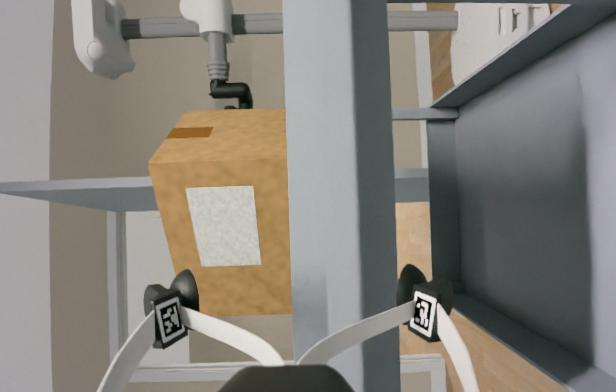

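>>> move --r1 '{"base":{"strafe_m":-0.05}}' --blocking false

>>> wait --seconds 2

>>> move --r1 '{"base":{"translate_m":0.1},"pace":"slow","contact_limits":{"translate_m":0.2}}' --blocking false

>>> wait --seconds 4 --cameras '["r1_wrist_camera"]'

>>> move --r1 '{"joints":{"gripper_m":-0.02}}' --blocking false

>>> wait --seconds 3 --cameras '["r1_head_camera","r1_wrist_camera"]'

Scene clock: 1643.10 s.
move: r1 moving
r1.base_odometry: x=-3.204 y=+2.146 heading=-0.249
r1.turned_by_wheels: +0.000
r1.turned_by_imu: +0.000
r1.base_tilt: forward=-1.6 right=+1.3
r1.lidar_m: 0.49 2.74 2.78 2.61 2.70 3.34 3.22 3.18 2.23 2.06 2.14 0.52
r1.base_status: strafe_m moving
r1.joint_positions: lift_m=+0.688 arm_m=+0.000 wrist_yaw_rad=+0.002 wrist_pitch_rad=+0.002 wrist_roll_rad=+1.568 gripper_m=+0.100
r1.joint_status: not commanded
r1.measured_speeds: translate_m=+0.000 strafe_m=-0.106 rotate_rad=+0.003 lift_m=+0.000 arm_m=+0.000 wrist_yaw_rad=+0.000 wrist_pitch_rad=+0.000 wrist_roll_rad=+0.000
r1.motor_effort: lift_m=+20(20) arm_m=+4(4) wheel_0=+4(11) wheel_1=-3(10) wheel_2=-1(2)
r1.servo_current: wrist_yaw_rad=52(52) wrist_pitch_rad=39(46) wrist_roll_rad=52(59) gripper_m=46(46)
r1.hand_pose: x=+0.4595 y=-0.0867 z=+0.8655 quat_wxyz=(+0.708, +0.706, +0.002, +0.000) (m; r1's base frame)
r1.wrist_depth_mm: - - 1430 1499 342 1229 - / - - - - - 1430 - / - - 668 597 332 - - / - - 564 554 334 - - / - - 621 597 336 - - / - - 215 272 193 - - / - - - 144 - 1863 -
r2: as last shown
r2.base_tilt: forward=-0.7 right=+0.1
r2.lidar_m: 0.40 0.75 0.59 0.96 2.35 1.50 1.32 1.31 1.13 1.02 0.93 0.55
r2.motor_effort: lift_m=+21(21) arm_m=-3(4) wheel_0=+0(1) wheel_1=-4(4) wheel_2=+12(13)
r2.servo_current: wrist_yaw_rad=52(65) wrist_pitch_rad=46(46) wrist_roll_rad=46(52) gripper_m=91(98)
r2.contact_limits: translate_m 0.8
r2.wrist_depth_mm: - - 245 165 239 236 233 / - - 247 167 240 236 235 / - - 249 167 241 237 236 / - - 250 167 244 241 236 / - - 251 168 244 241 238 / - - 189 169 243 242 240 / - - 254 - 247 242 241
pictures: none

Scene clock: 1643.73 s.
earlier move: r1 done
r1.base_odometry: x=-3.207 y=+2.131 heading=-0.249
r1.turned_by_wheels: +0.000
r1.turned_by_imu: +0.000
r1.base_tilt: forward=-1.6 right=+1.3
r1.lidar_m: 0.48 0.50 2.77 2.64 2.72 3.34 3.19 3.15 2.23 2.07 2.12 0.51
r1.base_status: done
r1.joint_positions: lift_m=+0.688 arm_m=+0.000 wrist_yaw_rad=+0.002 wrist_pitch_rad=+0.002 wrist_roll_rad=+1.568 gripper_m=+0.100
r1.joint_status: not commanded
r1.measured_speeds: all 0
r1.motor_effort: lift_m=+20(20) arm_m=+4(4) wheel_0=+0(11) wheel_1=+0(10) wheel_2=+0(2)
r1.servo_current: wrist_yaw_rad=52(65) wrist_pitch_rad=39(46) wrist_roll_rad=39(59) gripper_m=46(52)
r1.hand_pose: x=+0.4595 y=-0.0867 z=+0.8655 quat_wxyz=(+0.708, +0.706, +0.002, +0.000) (m; r1's base frame)
r1.wrist_depth_mm: - - 1464 1499 342 345 347 / - - - - - 1397 - / - - 723 668 336 - - / - - 569 549 334 - - / - - 609 585 336 - - / - - 216 273 193 - - / - - - 144 - 1808 -
r2.base_odometry: x=-2.086 y=-2.021 heading=-1.117
r2.turned_by_wheels: +0.000
r2.turned_by_imu: +0.000
r2.base_tilt: forward=-0.7 right=+0.1
r2.lidar_m: 0.39 0.78 0.56 0.95 2.38 1.47 1.33 1.34 1.14 1.01 0.93 0.54
r2.base_status: not commanded
r2.joint_positions: lift_m=+0.880 arm_m=+0.000 wrist_yaw_rad=+0.237 wrist_pitch_rad=+0.004 wrist_roll_rad=+0.002 gripper_m=-0.019
r2.joint_status: not commanded
r2.measured_speeds: all 0
r2.motor_effort: lift_m=+21(21) arm_m=-3(4) wheel_0=+1(1) wheel_1=-3(4) wheel_2=+13(13)
r2.servo_current: wrist_yaw_rad=65(65) wrist_pitch_rad=46(46) wrist_roll_rad=46(52) gripper_m=98(98)
r2.contact_limits: translate_m 0.8
r2.hand_pose: x=+0.4717 y=-0.0173 z=+1.0568 quat_wxyz=(+0.993, +0.001, +0.002, +0.118) (m; r2's base frame)
r2.wrist_depth_mm: - - 245 165 238 236 233 / - - 247 167 239 237 235 / - - 248 167 242 238 235 / - - 249 167 242 239 236 / - - 251 168 245 240 238 / - - 187 170 243 241 240 / - - 254 - 247 243 241
wait: 0.63 of 2 s (r1 has come to rest)
pictures: none

Scene clock: 1644.23 s.
move: r1 moving
r1.base_odometry: x=-3.195 y=+2.128 heading=-0.249
r1.turned_by_wheels: +0.000
r1.turned_by_imu: +0.000
r1.base_tilt: forward=-1.6 right=+1.3
r1.lidar_m: 0.45 0.51 2.80 2.63 2.71 3.36 3.22 3.19 2.20 2.06 2.13 0.51
r1.base_status: translate_m moving
r1.joint_positions: lift_m=+0.688 arm_m=+0.000 wrist_yaw_rad=+0.002 wrist_pitch_rad=+0.002 wrist_roll_rad=+1.568 gripper_m=+0.100
r1.joint_status: not commanded
r1.measured_speeds: translate_m=+0.049 strafe_m=+0.000 rotate_rad=-0.002 lift_m=+0.000 arm_m=+0.000 wrist_yaw_rad=+0.000 wrist_pitch_rad=+0.000 wrist_roll_rad=+0.000
r1.motor_effort: lift_m=+20(20) arm_m=+4(4) wheel_0=+4(8) wheel_1=+7(7) wheel_2=-6(6)
r1.servo_current: wrist_yaw_rad=46(65) wrist_pitch_rad=39(52) wrist_roll_rad=46(78) gripper_m=46(46)
r1.contact_limits: translate_m 0.2
r1.hand_pose: x=+0.4595 y=-0.0867 z=+0.8655 quat_wxyz=(+0.708, +0.706, +0.002, +0.000) (m; r1's base frame)
r1.wrist_depth_mm: - - 1397 1430 332 340 334 / - - - - - 1397 - / - - 707 621 324 - - / - - 559 263 324 - - / - - 591 569 322 - - / - - 216 263 193 - - / - - - 144 324 1808 -
r2: as last shown
r2.base_tilt: forward=-0.6 right=+0.1
r2.lidar_m: 0.39 0.77 0.58 0.96 2.38 1.50 1.31 1.35 1.14 1.02 0.90 0.53
r2.motor_effort: lift_m=+21(21) arm_m=-3(4) wheel_0=+0(1) wheel_1=-3(4) wheel_2=+13(13)
r2.servo_current: wrist_yaw_rad=52(65) wrist_pitch_rad=46(46) wrist_roll_rad=46(52) gripper_m=98(98)
r2.contact_limits: translate_m 0.8
r2.wrist_depth_mm: - - 246 165 239 236 233 / - - 246 166 240 236 234 / - - 248 166 241 238 236 / - - 249 167 241 239 236 / - - 252 168 244 240 238 / - - 189 170 244 241 239 / - - 256 - 247 242 241
pictures: none

Scene clock: 1646.00 s.
earlier move: r1 done
r1.base_odometry: x=-3.111 y=+2.107 heading=-0.249
r1.turned_by_wheels: +0.000
r1.turned_by_imu: +0.000
r1.base_tilt: forward=-1.6 right=+1.3
r1.lidar_m: 0.39 0.41 2.78 2.63 2.73 3.42 3.30 3.13 2.21 2.05 2.11 0.43
r1.base_status: done
r1.joint_positions: lift_m=+0.688 arm_m=+0.000 wrist_yaw_rad=+0.002 wrist_pitch_rad=+0.002 wrist_roll_rad=+1.568 gripper_m=+0.100
r1.joint_status: not commanded
r1.measured_speeds: all 0
r1.motor_effort: lift_m=+20(20) arm_m=+4(4) wheel_0=+2(8) wheel_1=+2(7) wheel_2=-1(7)
r1.servo_current: wrist_yaw_rad=59(72) wrist_pitch_rad=39(52) wrist_roll_rad=39(78) gripper_m=33(52)
r1.contact_limits: translate_m 0.2
r1.hand_pose: x=+0.4595 y=-0.0867 z=+0.8655 quat_wxyz=(+0.708, +0.706, +0.002, +0.000) (m; r1's base frame)
r1.wrist_depth_mm: - 1336 1397 242 241 1281 1118 / - - - 241 242 1308 - / - - 585 241 242 - - / - 473 466 182 241 - - / - - 500 488 241 - - / - - 530 181 198 - - / - - - 144 242 668 -
r2.base_odometry: x=-2.086 y=-2.021 heading=-1.117
r2.turned_by_wheels: +0.000
r2.turned_by_imu: +0.000
r2.base_tilt: forward=-0.7 right=+0.1
r2.lidar_m: 0.38 0.75 0.58 0.96 2.38 1.52 1.30 1.34 1.16 1.01 0.93 0.54
r2.base_status: not commanded
r2.joint_positions: lift_m=+0.880 arm_m=+0.000 wrist_yaw_rad=+0.237 wrist_pitch_rad=+0.004 wrist_roll_rad=+0.002 gripper_m=-0.019
r2.joint_status: not commanded
r2.measured_speeds: all 0
r2.motor_effort: lift_m=+21(21) arm_m=-3(4) wheel_0=+1(1) wheel_1=-3(4) wheel_2=+12(13)
r2.servo_current: wrist_yaw_rad=52(65) wrist_pitch_rad=39(46) wrist_roll_rad=39(65) gripper_m=91(98)
r2.contact_limits: translate_m 0.8
r2.hand_pose: x=+0.4717 y=-0.0173 z=+1.0568 quat_wxyz=(+0.993, +0.001, +0.002, +0.118) (m; r2's base frame)
r2.wrist_depth_mm: - - 246 165 238 236 233 / - - 247 166 240 236 234 / - - 248 167 241 238 235 / - - 249 167 243 239 237 / - - 252 168 244 240 239 / - - 188 170 243 243 239 / - - 254 - 246 242 241
wait: 1.77 of 4 s (r1 has come to rest)
pictures: r1_wrist_camera
Images, in order (width x height): r1_wrist_camera 616x392.

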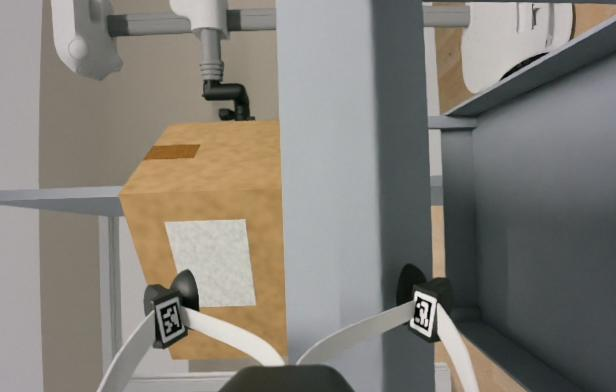

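Scene clock: 1646.50 s.
move: r1 moving
r1.base_odometry: x=-3.111 y=+2.107 heading=-0.249
r1.turned_by_wheels: +0.000
r1.turned_by_imu: +0.000
r1.base_tilt: forward=-1.5 right=+1.3
r1.lidar_m: 0.39 0.41 2.78 2.65 2.72 3.46 3.32 3.14 2.20 2.06 2.10 0.42
r1.base_status: not commanded
r1.joint_positions: lift_m=+0.688 arm_m=+0.000 wrist_yaw_rad=+0.002 wrist_pitch_rad=+0.002 wrist_roll_rad=+1.568 gripper_m=+0.084
r1.joint_status: gripper_m moving
r1.measured_speeds: all 0
r1.motor_effort: lift_m=+20(20) arm_m=+4(4) wheel_0=+2(2) wheel_1=+2(2) wheel_2=-1(1)
r1.servo_current: wrist_yaw_rad=46(65) wrist_pitch_rad=39(46) wrist_roll_rad=52(59) gripper_m=98(98)
r1.contact_limits: translate_m 0.2
r1.hand_pose: x=+0.4595 y=-0.0867 z=+0.8655 quat_wxyz=(+0.708, +0.706, +0.002, +0.000) (m; r1's base frame)
r1.wrist_depth_mm: - 1366 1366 242 243 1281 1118 / - - - 243 241 1308 - / - - 591 241 244 - - / - 477 469 182 242 - - / - - 500 492 242 - - / - - 213 182 198 - - / - - - 141 242 151 -
r2: as last shown
r2.base_tilt: forward=-0.7 right=+0.0
r2.lidar_m: 0.39 0.76 0.57 0.97 2.38 1.49 1.34 1.34 1.15 1.02 0.91 0.52
r2.motor_effort: lift_m=+21(21) arm_m=-3(4) wheel_0=+1(1) wheel_1=-4(4) wheel_2=+12(13)
r2.servo_current: wrist_yaw_rad=52(59) wrist_pitch_rad=46(46) wrist_roll_rad=46(59) gripper_m=91(98)
r2.contact_limits: translate_m 0.8
r2.wrist_depth_mm: - - 245 166 239 236 232 / - - 246 166 239 236 235 / - - 248 167 242 238 236 / - - 250 167 243 239 237 / - - 251 168 244 241 237 / - - 189 170 243 243 239 / - - 254 - 246 243 242
pictures: none

Scene clock: 1647.93 s.
earlier move: r1 done
r1.base_odometry: x=-3.111 y=+2.107 heading=-0.249
r1.turned_by_wheels: +0.000
r1.turned_by_imu: +0.000
r1.base_tilt: forward=-1.6 right=+1.3
r1.lidar_m: 0.38 0.42 2.79 2.65 2.71 3.47 3.32 3.14 2.22 2.06 2.11 0.44
r1.base_status: not commanded
r1.joint_positions: lift_m=+0.688 arm_m=+0.000 wrist_yaw_rad=+0.002 wrist_pitch_rad=+0.006 wrist_roll_rad=+1.568 gripper_m=-0.019
r1.joint_status: all done
r1.measured_speeds: all 0
r1.motor_effort: lift_m=+20(20) arm_m=-1(4) wheel_0=+1(3) wheel_1=+2(2) wheel_2=-1(1)
r1.servo_current: wrist_yaw_rad=46(72) wrist_pitch_rad=46(52) wrist_roll_rad=46(59) gripper_m=72(163)
r1.contact_limits: translate_m 0.2
r1.hand_pose: x=+0.4595 y=-0.0867 z=+0.8645 quat_wxyz=(+0.708, +0.706, +0.003, -0.001) (m; r1's base frame)
r1.wrist_depth_mm: - 1336 1366 240 242 1229 1118 / - - - - 239 1281 - / - - 597 239 240 - - / - 480 469 237 238 - - / - 512 496 178 239 - - / - - 210 177 182 - - / - - 597 138 236 133 -
r2.base_odometry: x=-2.086 y=-2.021 heading=-1.117
r2.turned_by_wheels: +0.000
r2.turned_by_imu: +0.000
r2.base_tilt: forward=-0.7 right=+0.0
r2.lidar_m: 0.43 0.77 0.58 0.96 2.37 1.49 1.32 1.33 1.13 1.02 0.92 0.56
r2.base_status: not commanded
r2.joint_positions: lift_m=+0.880 arm_m=+0.000 wrist_yaw_rad=+0.237 wrist_pitch_rad=+0.004 wrist_roll_rad=+0.002 gripper_m=-0.019
r2.joint_status: not commanded
r2.measured_speeds: all 0
r2.motor_effort: lift_m=+21(21) arm_m=-3(4) wheel_0=+0(1) wheel_1=-3(4) wheel_2=+13(13)
r2.servo_current: wrist_yaw_rad=65(65) wrist_pitch_rad=33(46) wrist_roll_rad=52(59) gripper_m=91(98)
r2.contact_limits: translate_m 0.8
r2.hand_pose: x=+0.4717 y=-0.0173 z=+1.0568 quat_wxyz=(+0.993, +0.001, +0.002, +0.118) (m; r2's base frame)
r2.wrist_depth_mm: - - 246 166 238 235 232 / - - 248 166 239 236 234 / - - 249 166 241 237 236 / - - 250 167 243 239 236 / - - 251 168 245 241 237 / - - 188 169 244 242 239 / - - 254 - 247 243 241
wait: 1.43 of 3 s (r1 has come to rest)
pictures: r1_head_camera, r1_wrist_camera
Images, in order (width x height): r1_head_camera 420x560, r1_wrist_camera 616x392.

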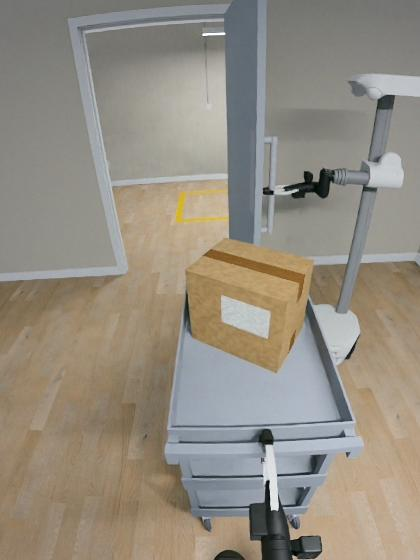

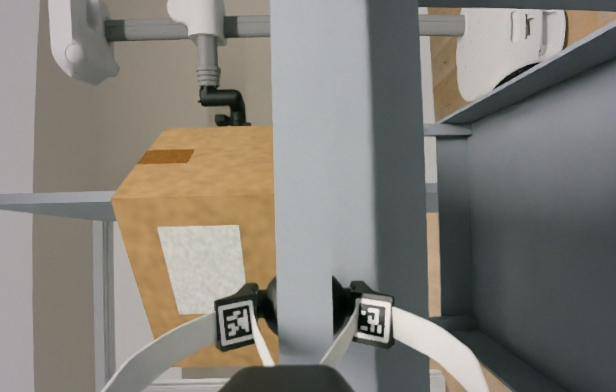

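>>> move --r1 '{"base":{"translate_m":-0.8,"strafe_m":0.5},"contact_limits":{"translate_m":0.6}}' --blocking false

>>> wait --seconds 8 --cameras '["r1_head_camera","r1_wrist_camera"]'

Scene clock: 1662.27 s.
move: r1 moving
r1.base_odometry: x=-3.135 y=+2.132 heading=-0.249
r1.turned_by_wheels: +0.000
r1.turned_by_imu: +0.000
r1.base_tilt: forward=-1.6 right=+1.3
r1.lidar_m: 0.39 0.42 2.75 2.63 2.68 3.42 3.28 3.16 2.23 2.08 2.14 0.42
r1.base_status: translate_m moving; strafe_m moving
r1.joint_positions: lift_m=+0.688 arm_m=+0.000 wrist_yaw_rad=+0.002 wrist_pitch_rad=+0.006 wrist_roll_rad=+1.568 gripper_m=-0.019
r1.joint_status: not commanded
r1.measured_speeds: translate_m=-0.116 strafe_m=+0.072 rotate_rad=+0.000 lift_m=+0.000 arm_m=+0.000 wrist_yaw_rad=+0.000 wrist_pitch_rad=+0.000 wrist_roll_rad=+0.000
r1.motor_effort: lift_m=+20(20) arm_m=-3(4) wheel_0=-14(14) wheel_1=-1(4) wheel_2=+10(10)
r1.servo_current: wrist_yaw_rad=46(59) wrist_pitch_rad=39(52) wrist_roll_rad=46(65) gripper_m=65(72)
r1.contact_limits: translate_m 0.6
r1.hand_pose: x=+0.4595 y=-0.0867 z=+0.8645 quat_wxyz=(+0.708, +0.706, +0.003, -0.001) (m; r1's base frame)
r1.wrist_depth_mm: - 1397 1366 1397 237 1281 1138 / - - - - 238 1255 - / - - 569 237 238 - - / - 469 466 237 238 - - / - 517 504 177 238 - - / - - 189 198 182 - - / - - 615 137 240 134 -
r2: as last shown
r2.base_tilt: forward=-0.6 right=+0.0
r2.lidar_m: 0.40 0.80 0.58 1.00 2.37 1.50 1.30 1.35 1.14 0.99 0.93 0.53
r2.motor_effort: lift_m=+21(21) arm_m=-4(4) wheel_0=+0(1) wheel_1=-3(4) wheel_2=+12(13)
r2.servo_current: wrist_yaw_rad=59(65) wrist_pitch_rad=39(52) wrist_roll_rad=39(52) gripper_m=98(98)
r2.contact_limits: translate_m 0.8
r2.wrist_depth_mm: - - 245 166 238 236 233 / - - 247 166 240 236 234 / - - 248 166 241 238 236 / - - 250 167 242 239 236 / - - 252 168 244 240 238 / - - 188 169 244 243 239 / - - 254 - 246 243 242
pictures: none

Scene clock: 1666.27 s.
earlier move: r1 done
r1.base_odometry: x=-3.763 y=+2.788 heading=-0.249
r1.turned_by_wheels: +0.000
r1.turned_by_imu: +0.002
r1.base_tilt: forward=-1.6 right=+1.3
r1.lidar_m: 0.43 0.56 2.26 2.10 2.17 2.65 2.50 2.60 2.76 2.62 2.68 0.40
r1.base_status: done
r1.joint_positions: lift_m=+0.688 arm_m=+0.000 wrist_yaw_rad=+0.003 wrist_pitch_rad=+0.006 wrist_roll_rad=+1.568 gripper_m=-0.019
r1.joint_status: not commanded
r1.measured_speeds: all 0
r1.motor_effort: lift_m=+20(20) arm_m=-4(4) wheel_0=+0(14) wheel_1=+2(6) wheel_2=-1(15)
r1.servo_current: wrist_yaw_rad=59(72) wrist_pitch_rad=46(52) wrist_roll_rad=65(72) gripper_m=72(72)
r1.contact_limits: translate_m 0.6
r1.hand_pose: x=+0.4595 y=-0.0866 z=+0.8645 quat_wxyz=(+0.708, +0.706, +0.003, -0.001) (m; r1's base frame)
r1.wrist_depth_mm: - 488 473 126 182 - - / - 418 418 133 194 - - / - 473 462 - 207 - - / - - 569 154 220 - - / - - - 169 238 1808 - / - - 207 198 180 1618 - / - - - 135 274 146 1229
r2.base_odometry: x=-2.086 y=-2.021 heading=-1.117
r2.turned_by_wheels: +0.000
r2.turned_by_imu: +0.001
r2.base_tilt: forward=-0.7 right=+0.0
r2.lidar_m: 0.40 3.45 1.52 2.61 2.36 1.49 1.32 1.33 1.15 1.01 0.96 0.52
r2.base_status: not commanded
r2.joint_positions: lift_m=+0.880 arm_m=+0.000 wrist_yaw_rad=+0.237 wrist_pitch_rad=+0.004 wrist_roll_rad=+0.002 gripper_m=-0.019
r2.joint_status: not commanded
r2.measured_speeds: all 0
r2.motor_effort: lift_m=+21(21) arm_m=-3(4) wheel_0=+0(1) wheel_1=-4(4) wheel_2=+12(13)
r2.servo_current: wrist_yaw_rad=59(65) wrist_pitch_rad=39(52) wrist_roll_rad=33(59) gripper_m=91(98)
r2.contact_limits: translate_m 0.8
r2.hand_pose: x=+0.4717 y=-0.0173 z=+1.0568 quat_wxyz=(+0.993, +0.001, +0.002, +0.118) (m; r2's base frame)
r2.wrist_depth_mm: - - 245 166 239 236 233 / - - 247 167 240 236 233 / - - 249 166 241 238 236 / - - 249 167 243 239 236 / - - 251 168 244 241 238 / - - 188 170 244 242 240 / - - 255 - 247 242 241
wait: 4.00 of 8 s (r1 has come to rest)
pictures: r1_head_camera, r1_wrist_camera
Images, in order (width x height): r1_head_camera 420x560, r1_wrist_camera 616x392.

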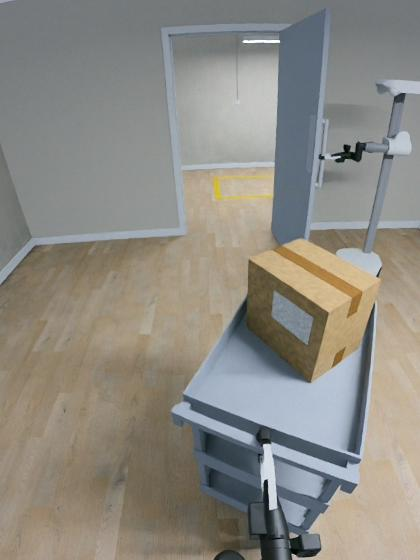

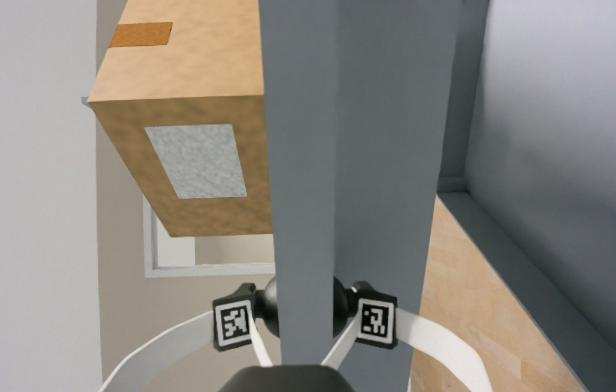

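>>> move --r1 '{"base":{"translate_m":-0.6},"contact_limits":{"translate_m":0.6}}' --blocking false

>>> wait --seconds 6 --cameras '["r1_head_camera","r1_wrist_camera"]'

Scene clock: 1672.80 s.
move: r1 moving
r1.base_odometry: x=-3.793 y=+2.796 heading=-0.249
r1.turned_by_wheels: +0.000
r1.turned_by_imu: +0.000
r1.base_tilt: forward=-1.6 right=+1.2
r1.lidar_m: 0.42 3.16 2.23 2.10 2.16 2.59 2.46 2.55 2.75 2.61 2.68 0.40
r1.base_status: translate_m moving
r1.joint_positions: lift_m=+0.688 arm_m=+0.000 wrist_yaw_rad=+0.003 wrist_pitch_rad=+0.006 wrist_roll_rad=+1.568 gripper_m=-0.019
r1.joint_status: not commanded
r1.measured_speeds: translate_m=-0.122 strafe_m=-0.002 rotate_rad=-0.002 lift_m=+0.000 arm_m=+0.000 wrist_yaw_rad=+0.000 wrist_pitch_rad=+0.000 wrist_roll_rad=+0.000
r1.motor_effort: lift_m=+20(20) arm_m=-4(4) wheel_0=-4(9) wheel_1=-7(8) wheel_2=+13(13)
r1.servo_current: wrist_yaw_rad=39(59) wrist_pitch_rad=39(59) wrist_roll_rad=59(59) gripper_m=65(72)
r1.contact_limits: translate_m 0.6
r1.hand_pose: x=+0.4595 y=-0.0866 z=+0.8645 quat_wxyz=(+0.708, +0.706, +0.003, -0.001) (m; r1's base frame)
r1.wrist_depth_mm: - 492 477 128 185 - - / - 421 421 - 196 - - / - 473 459 144 208 - - / - - 559 156 222 - - / - - - 170 240 1863 - / - - 206 198 181 1661 - / - - 184 135 276 145 1229
r2: as last shown
r2.turned_by_imu: +0.000
r2.base_tilt: forward=-0.7 right=+0.1
r2.lidar_m: 0.42 3.44 1.53 2.61 2.38 1.52 1.33 1.33 1.13 0.99 0.91 0.55
r2.motor_effort: lift_m=+21(21) arm_m=-3(4) wheel_0=+0(1) wheel_1=-3(4) wheel_2=+13(13)
r2.servo_current: wrist_yaw_rad=59(65) wrist_pitch_rad=52(52) wrist_roll_rad=52(59) gripper_m=98(98)
r2.contact_limits: translate_m 0.8
r2.wrist_depth_mm: - - 245 165 238 235 233 / - - 246 166 240 237 234 / - - 248 167 242 237 235 / - - 249 167 244 238 237 / - - 252 168 245 240 238 / - - 189 170 243 242 240 / - - 254 - 248 243 240
pictures: none

Scene clock: 1675.80 s.
earlier move: r1 done
r1.base_odometry: x=-4.344 y=+2.936 heading=-0.249
r1.turned_by_wheels: +0.000
r1.turned_by_imu: +0.001
r1.base_tilt: forward=-1.6 right=+1.3
r1.lidar_m: 0.41 0.43 2.22 2.03 2.11 2.01 1.88 1.98 2.64 2.64 2.73 0.44
r1.base_status: done
r1.joint_positions: lift_m=+0.688 arm_m=+0.000 wrist_yaw_rad=+0.003 wrist_pitch_rad=+0.006 wrist_roll_rad=+1.568 gripper_m=-0.019
r1.joint_status: not commanded
r1.measured_speeds: all 0
r1.motor_effort: lift_m=+20(20) arm_m=-4(4) wheel_0=+0(9) wheel_1=-1(8) wheel_2=+1(14)
r1.servo_current: wrist_yaw_rad=39(65) wrist_pitch_rad=39(59) wrist_roll_rad=59(72) gripper_m=72(78)
r1.contact_limits: translate_m 0.6
r1.hand_pose: x=+0.4595 y=-0.0866 z=+0.8645 quat_wxyz=(+0.708, +0.706, +0.003, -0.001) (m; r1's base frame)
r1.wrist_depth_mm: - - - - 231 1661 1182 / - - - 232 236 1708 - / - - 525 236 236 - - / - 469 469 238 241 - - / - - 525 182 243 - - / - - 206 197 182 - - / - - 185 135 250 145 -
r2.base_odometry: x=-2.086 y=-2.021 heading=-1.117
r2.turned_by_wheels: +0.000
r2.turned_by_imu: +0.000
r2.base_tilt: forward=-0.7 right=+0.0
r2.lidar_m: 0.41 3.42 2.01 2.24 2.38 1.50 1.33 1.35 1.13 1.02 0.92 0.55
r2.base_status: not commanded
r2.joint_positions: lift_m=+0.880 arm_m=+0.000 wrist_yaw_rad=+0.237 wrist_pitch_rad=+0.004 wrist_roll_rad=+0.002 gripper_m=-0.019
r2.joint_status: not commanded
r2.measured_speeds: all 0
r2.motor_effort: lift_m=+21(21) arm_m=-3(4) wheel_0=+1(1) wheel_1=-4(4) wheel_2=+12(13)
r2.servo_current: wrist_yaw_rad=52(65) wrist_pitch_rad=46(52) wrist_roll_rad=39(59) gripper_m=91(98)
r2.contact_limits: translate_m 0.8
r2.hand_pose: x=+0.4717 y=-0.0173 z=+1.0568 quat_wxyz=(+0.993, +0.001, +0.002, +0.118) (m; r2's base frame)
r2.wrist_depth_mm: - - 245 165 237 236 232 / - - 247 166 239 237 234 / - - 248 167 241 237 235 / - - 250 167 243 239 236 / - - 252 167 245 241 237 / - - 187 169 244 244 240 / - - 253 - 247 241 241
wait: 3.00 of 6 s (r1 has come to rest)
pictures: r1_head_camera, r1_wrist_camera
Images, in order (width x height): r1_head_camera 420x560, r1_wrist_camera 616x392.

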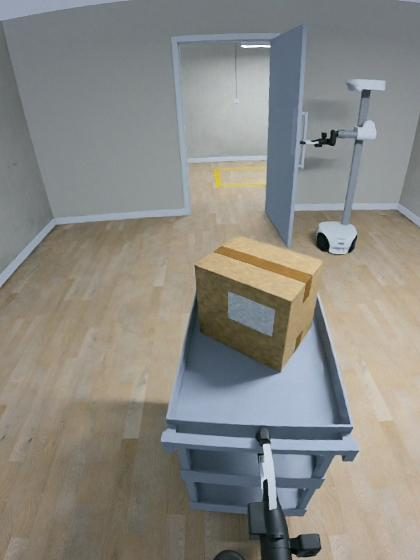

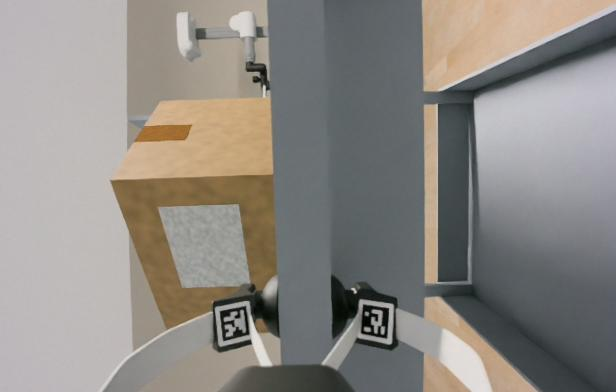

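>>> move --r1 '{"base":{"translate_m":0.3,"strafe_m":-0.0285},"contact_limits":{"translate_m":0.6}}' --blocking false

>>> wait --seconds 4 --cameras '["r1_head_camera","r1_wrist_camera"]'

Scene clock: 1702.33 s.
move: r1 moving
r1.base_odometry: x=-4.315 y=+2.926 heading=-0.249
r1.turned_by_wheels: +0.000
r1.turned_by_imu: +0.001
r1.base_tilt: forward=-1.7 right=+1.3
r1.lidar_m: 0.37 0.41 2.21 2.05 2.14 2.03 1.93 2.01 2.66 2.63 2.73 0.43
r1.base_status: translate_m moving; strafe_m moving
r1.joint_positions: lift_m=+0.688 arm_m=+0.000 wrist_yaw_rad=+0.003 wrist_pitch_rad=+0.006 wrist_roll_rad=+1.568 gripper_m=-0.020
r1.joint_status: not commanded
r1.measured_speeds: translate_m=+0.119 strafe_m=-0.013 rotate_rad=-0.009 lift_m=+0.000 arm_m=+0.000 wrist_yaw_rad=+0.000 wrist_pitch_rad=+0.000 wrist_roll_rad=+0.000
r1.motor_effort: lift_m=+20(20) arm_m=+4(4) wheel_0=+12(12) wheel_1=+6(7) wheel_2=-15(15)
r1.servo_current: wrist_yaw_rad=46(65) wrist_pitch_rad=39(59) wrist_roll_rad=46(59) gripper_m=52(72)
r1.contact_limits: translate_m 0.6
r1.hand_pose: x=+0.4594 y=-0.0866 z=+0.8645 quat_wxyz=(+0.708, +0.706, +0.003, -0.001) (m; r1's base frame)
r1.wrist_depth_mm: - - - 216 218 1576 1205 / - - - 219 220 1499 - / - - 539 222 224 - - / - 459 455 164 225 - - / - - 492 165 227 - - / - - 535 186 228 - - / - - 179 138 231 - -
r2: as last shown
r2.base_tilt: forward=-0.6 right=+0.1
r2.lidar_m: 0.41 3.42 2.01 2.21 2.36 1.48 1.33 1.33 1.13 1.00 0.90 0.54
r2.motor_effort: lift_m=+21(21) arm_m=-3(3) wheel_0=+1(1) wheel_1=-3(4) wheel_2=+12(13)
r2.servo_current: wrist_yaw_rad=39(59) wrist_pitch_rad=46(52) wrist_roll_rad=46(59) gripper_m=91(98)
r2.contact_limits: translate_m 0.8
r2.wrist_depth_mm: - - 246 165 238 236 233 / - - 247 166 240 236 234 / - - 249 167 241 238 236 / - - 250 167 242 239 237 / - - 251 167 245 241 238 / - - 189 169 243 242 239 / - - 254 - 246 242 242
pictures: none

Scene clock: 1704.33 s.
earlier move: r1 done
r1.base_odometry: x=-4.061 y=+2.835 heading=-0.249
r1.turned_by_wheels: +0.000
r1.turned_by_imu: +0.000
r1.base_tilt: forward=-1.6 right=+1.3
r1.lidar_m: 0.39 0.42 2.25 2.08 2.16 2.32 2.20 2.29 2.76 2.61 2.65 0.43
r1.base_status: done
r1.joint_positions: lift_m=+0.688 arm_m=+0.000 wrist_yaw_rad=-0.003 wrist_pitch_rad=+0.006 wrist_roll_rad=+1.568 gripper_m=-0.020
r1.joint_status: not commanded
r1.measured_speeds: all 0
r1.motor_effort: lift_m=+20(20) arm_m=+4(5) wheel_0=+0(14) wheel_1=+2(8) wheel_2=-1(15)
r1.servo_current: wrist_yaw_rad=52(72) wrist_pitch_rad=39(59) wrist_roll_rad=52(65) gripper_m=46(72)
r1.contact_limits: translate_m 0.6
r1.hand_pose: x=+0.4589 y=-0.0884 z=+0.8645 quat_wxyz=(+0.708, +0.706, +0.001, -0.003) (m; r1's base frame)
r1.wrist_depth_mm: - - - - 220 1576 1229 / - - - 603 222 1537 - / - - 512 165 225 - - / - 462 455 167 227 - - / - - 508 168 231 - - / - - 544 185 184 - - / - - 180 139 237 128 -
r2.base_odometry: x=-2.086 y=-2.021 heading=-1.117
r2.turned_by_wheels: +0.000
r2.turned_by_imu: +0.000
r2.base_tilt: forward=-0.7 right=+0.0
r2.lidar_m: 0.40 3.44 1.77 2.14 2.34 1.51 1.30 1.34 1.13 1.01 0.91 0.54
r2.base_status: not commanded
r2.joint_positions: lift_m=+0.880 arm_m=+0.000 wrist_yaw_rad=+0.237 wrist_pitch_rad=+0.004 wrist_roll_rad=+0.002 gripper_m=-0.019
r2.joint_status: not commanded
r2.measured_speeds: all 0
r2.motor_effort: lift_m=+21(21) arm_m=-3(4) wheel_0=+0(1) wheel_1=-3(4) wheel_2=+13(13)
r2.servo_current: wrist_yaw_rad=52(65) wrist_pitch_rad=46(52) wrist_roll_rad=33(65) gripper_m=91(104)
r2.contact_limits: translate_m 0.8
r2.hand_pose: x=+0.4717 y=-0.0173 z=+1.0568 quat_wxyz=(+0.993, +0.001, +0.002, +0.118) (m; r2's base frame)
r2.wrist_depth_mm: - - 246 165 238 236 233 / - - 246 166 240 236 234 / - - 249 167 241 238 236 / - - 249 167 243 239 236 / - - 252 168 244 241 238 / - - 189 170 243 242 239 / - - 255 - 246 243 241
wait: 2.00 of 4 s (r1 has come to rest)
pictures: r1_head_camera, r1_wrist_camera
Images, in order (width x height): r1_head_camera 420x560, r1_wrist_camera 616x392.

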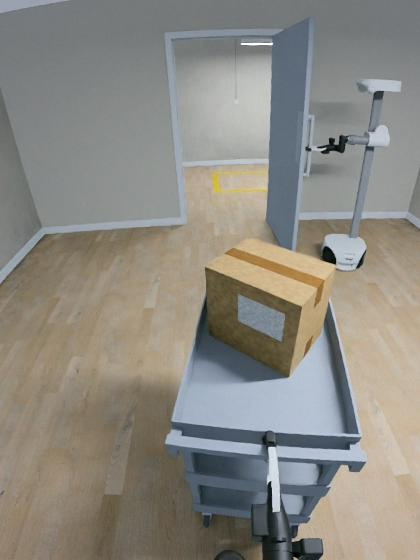

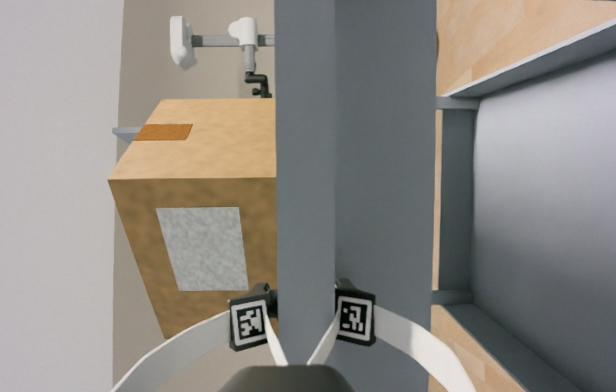

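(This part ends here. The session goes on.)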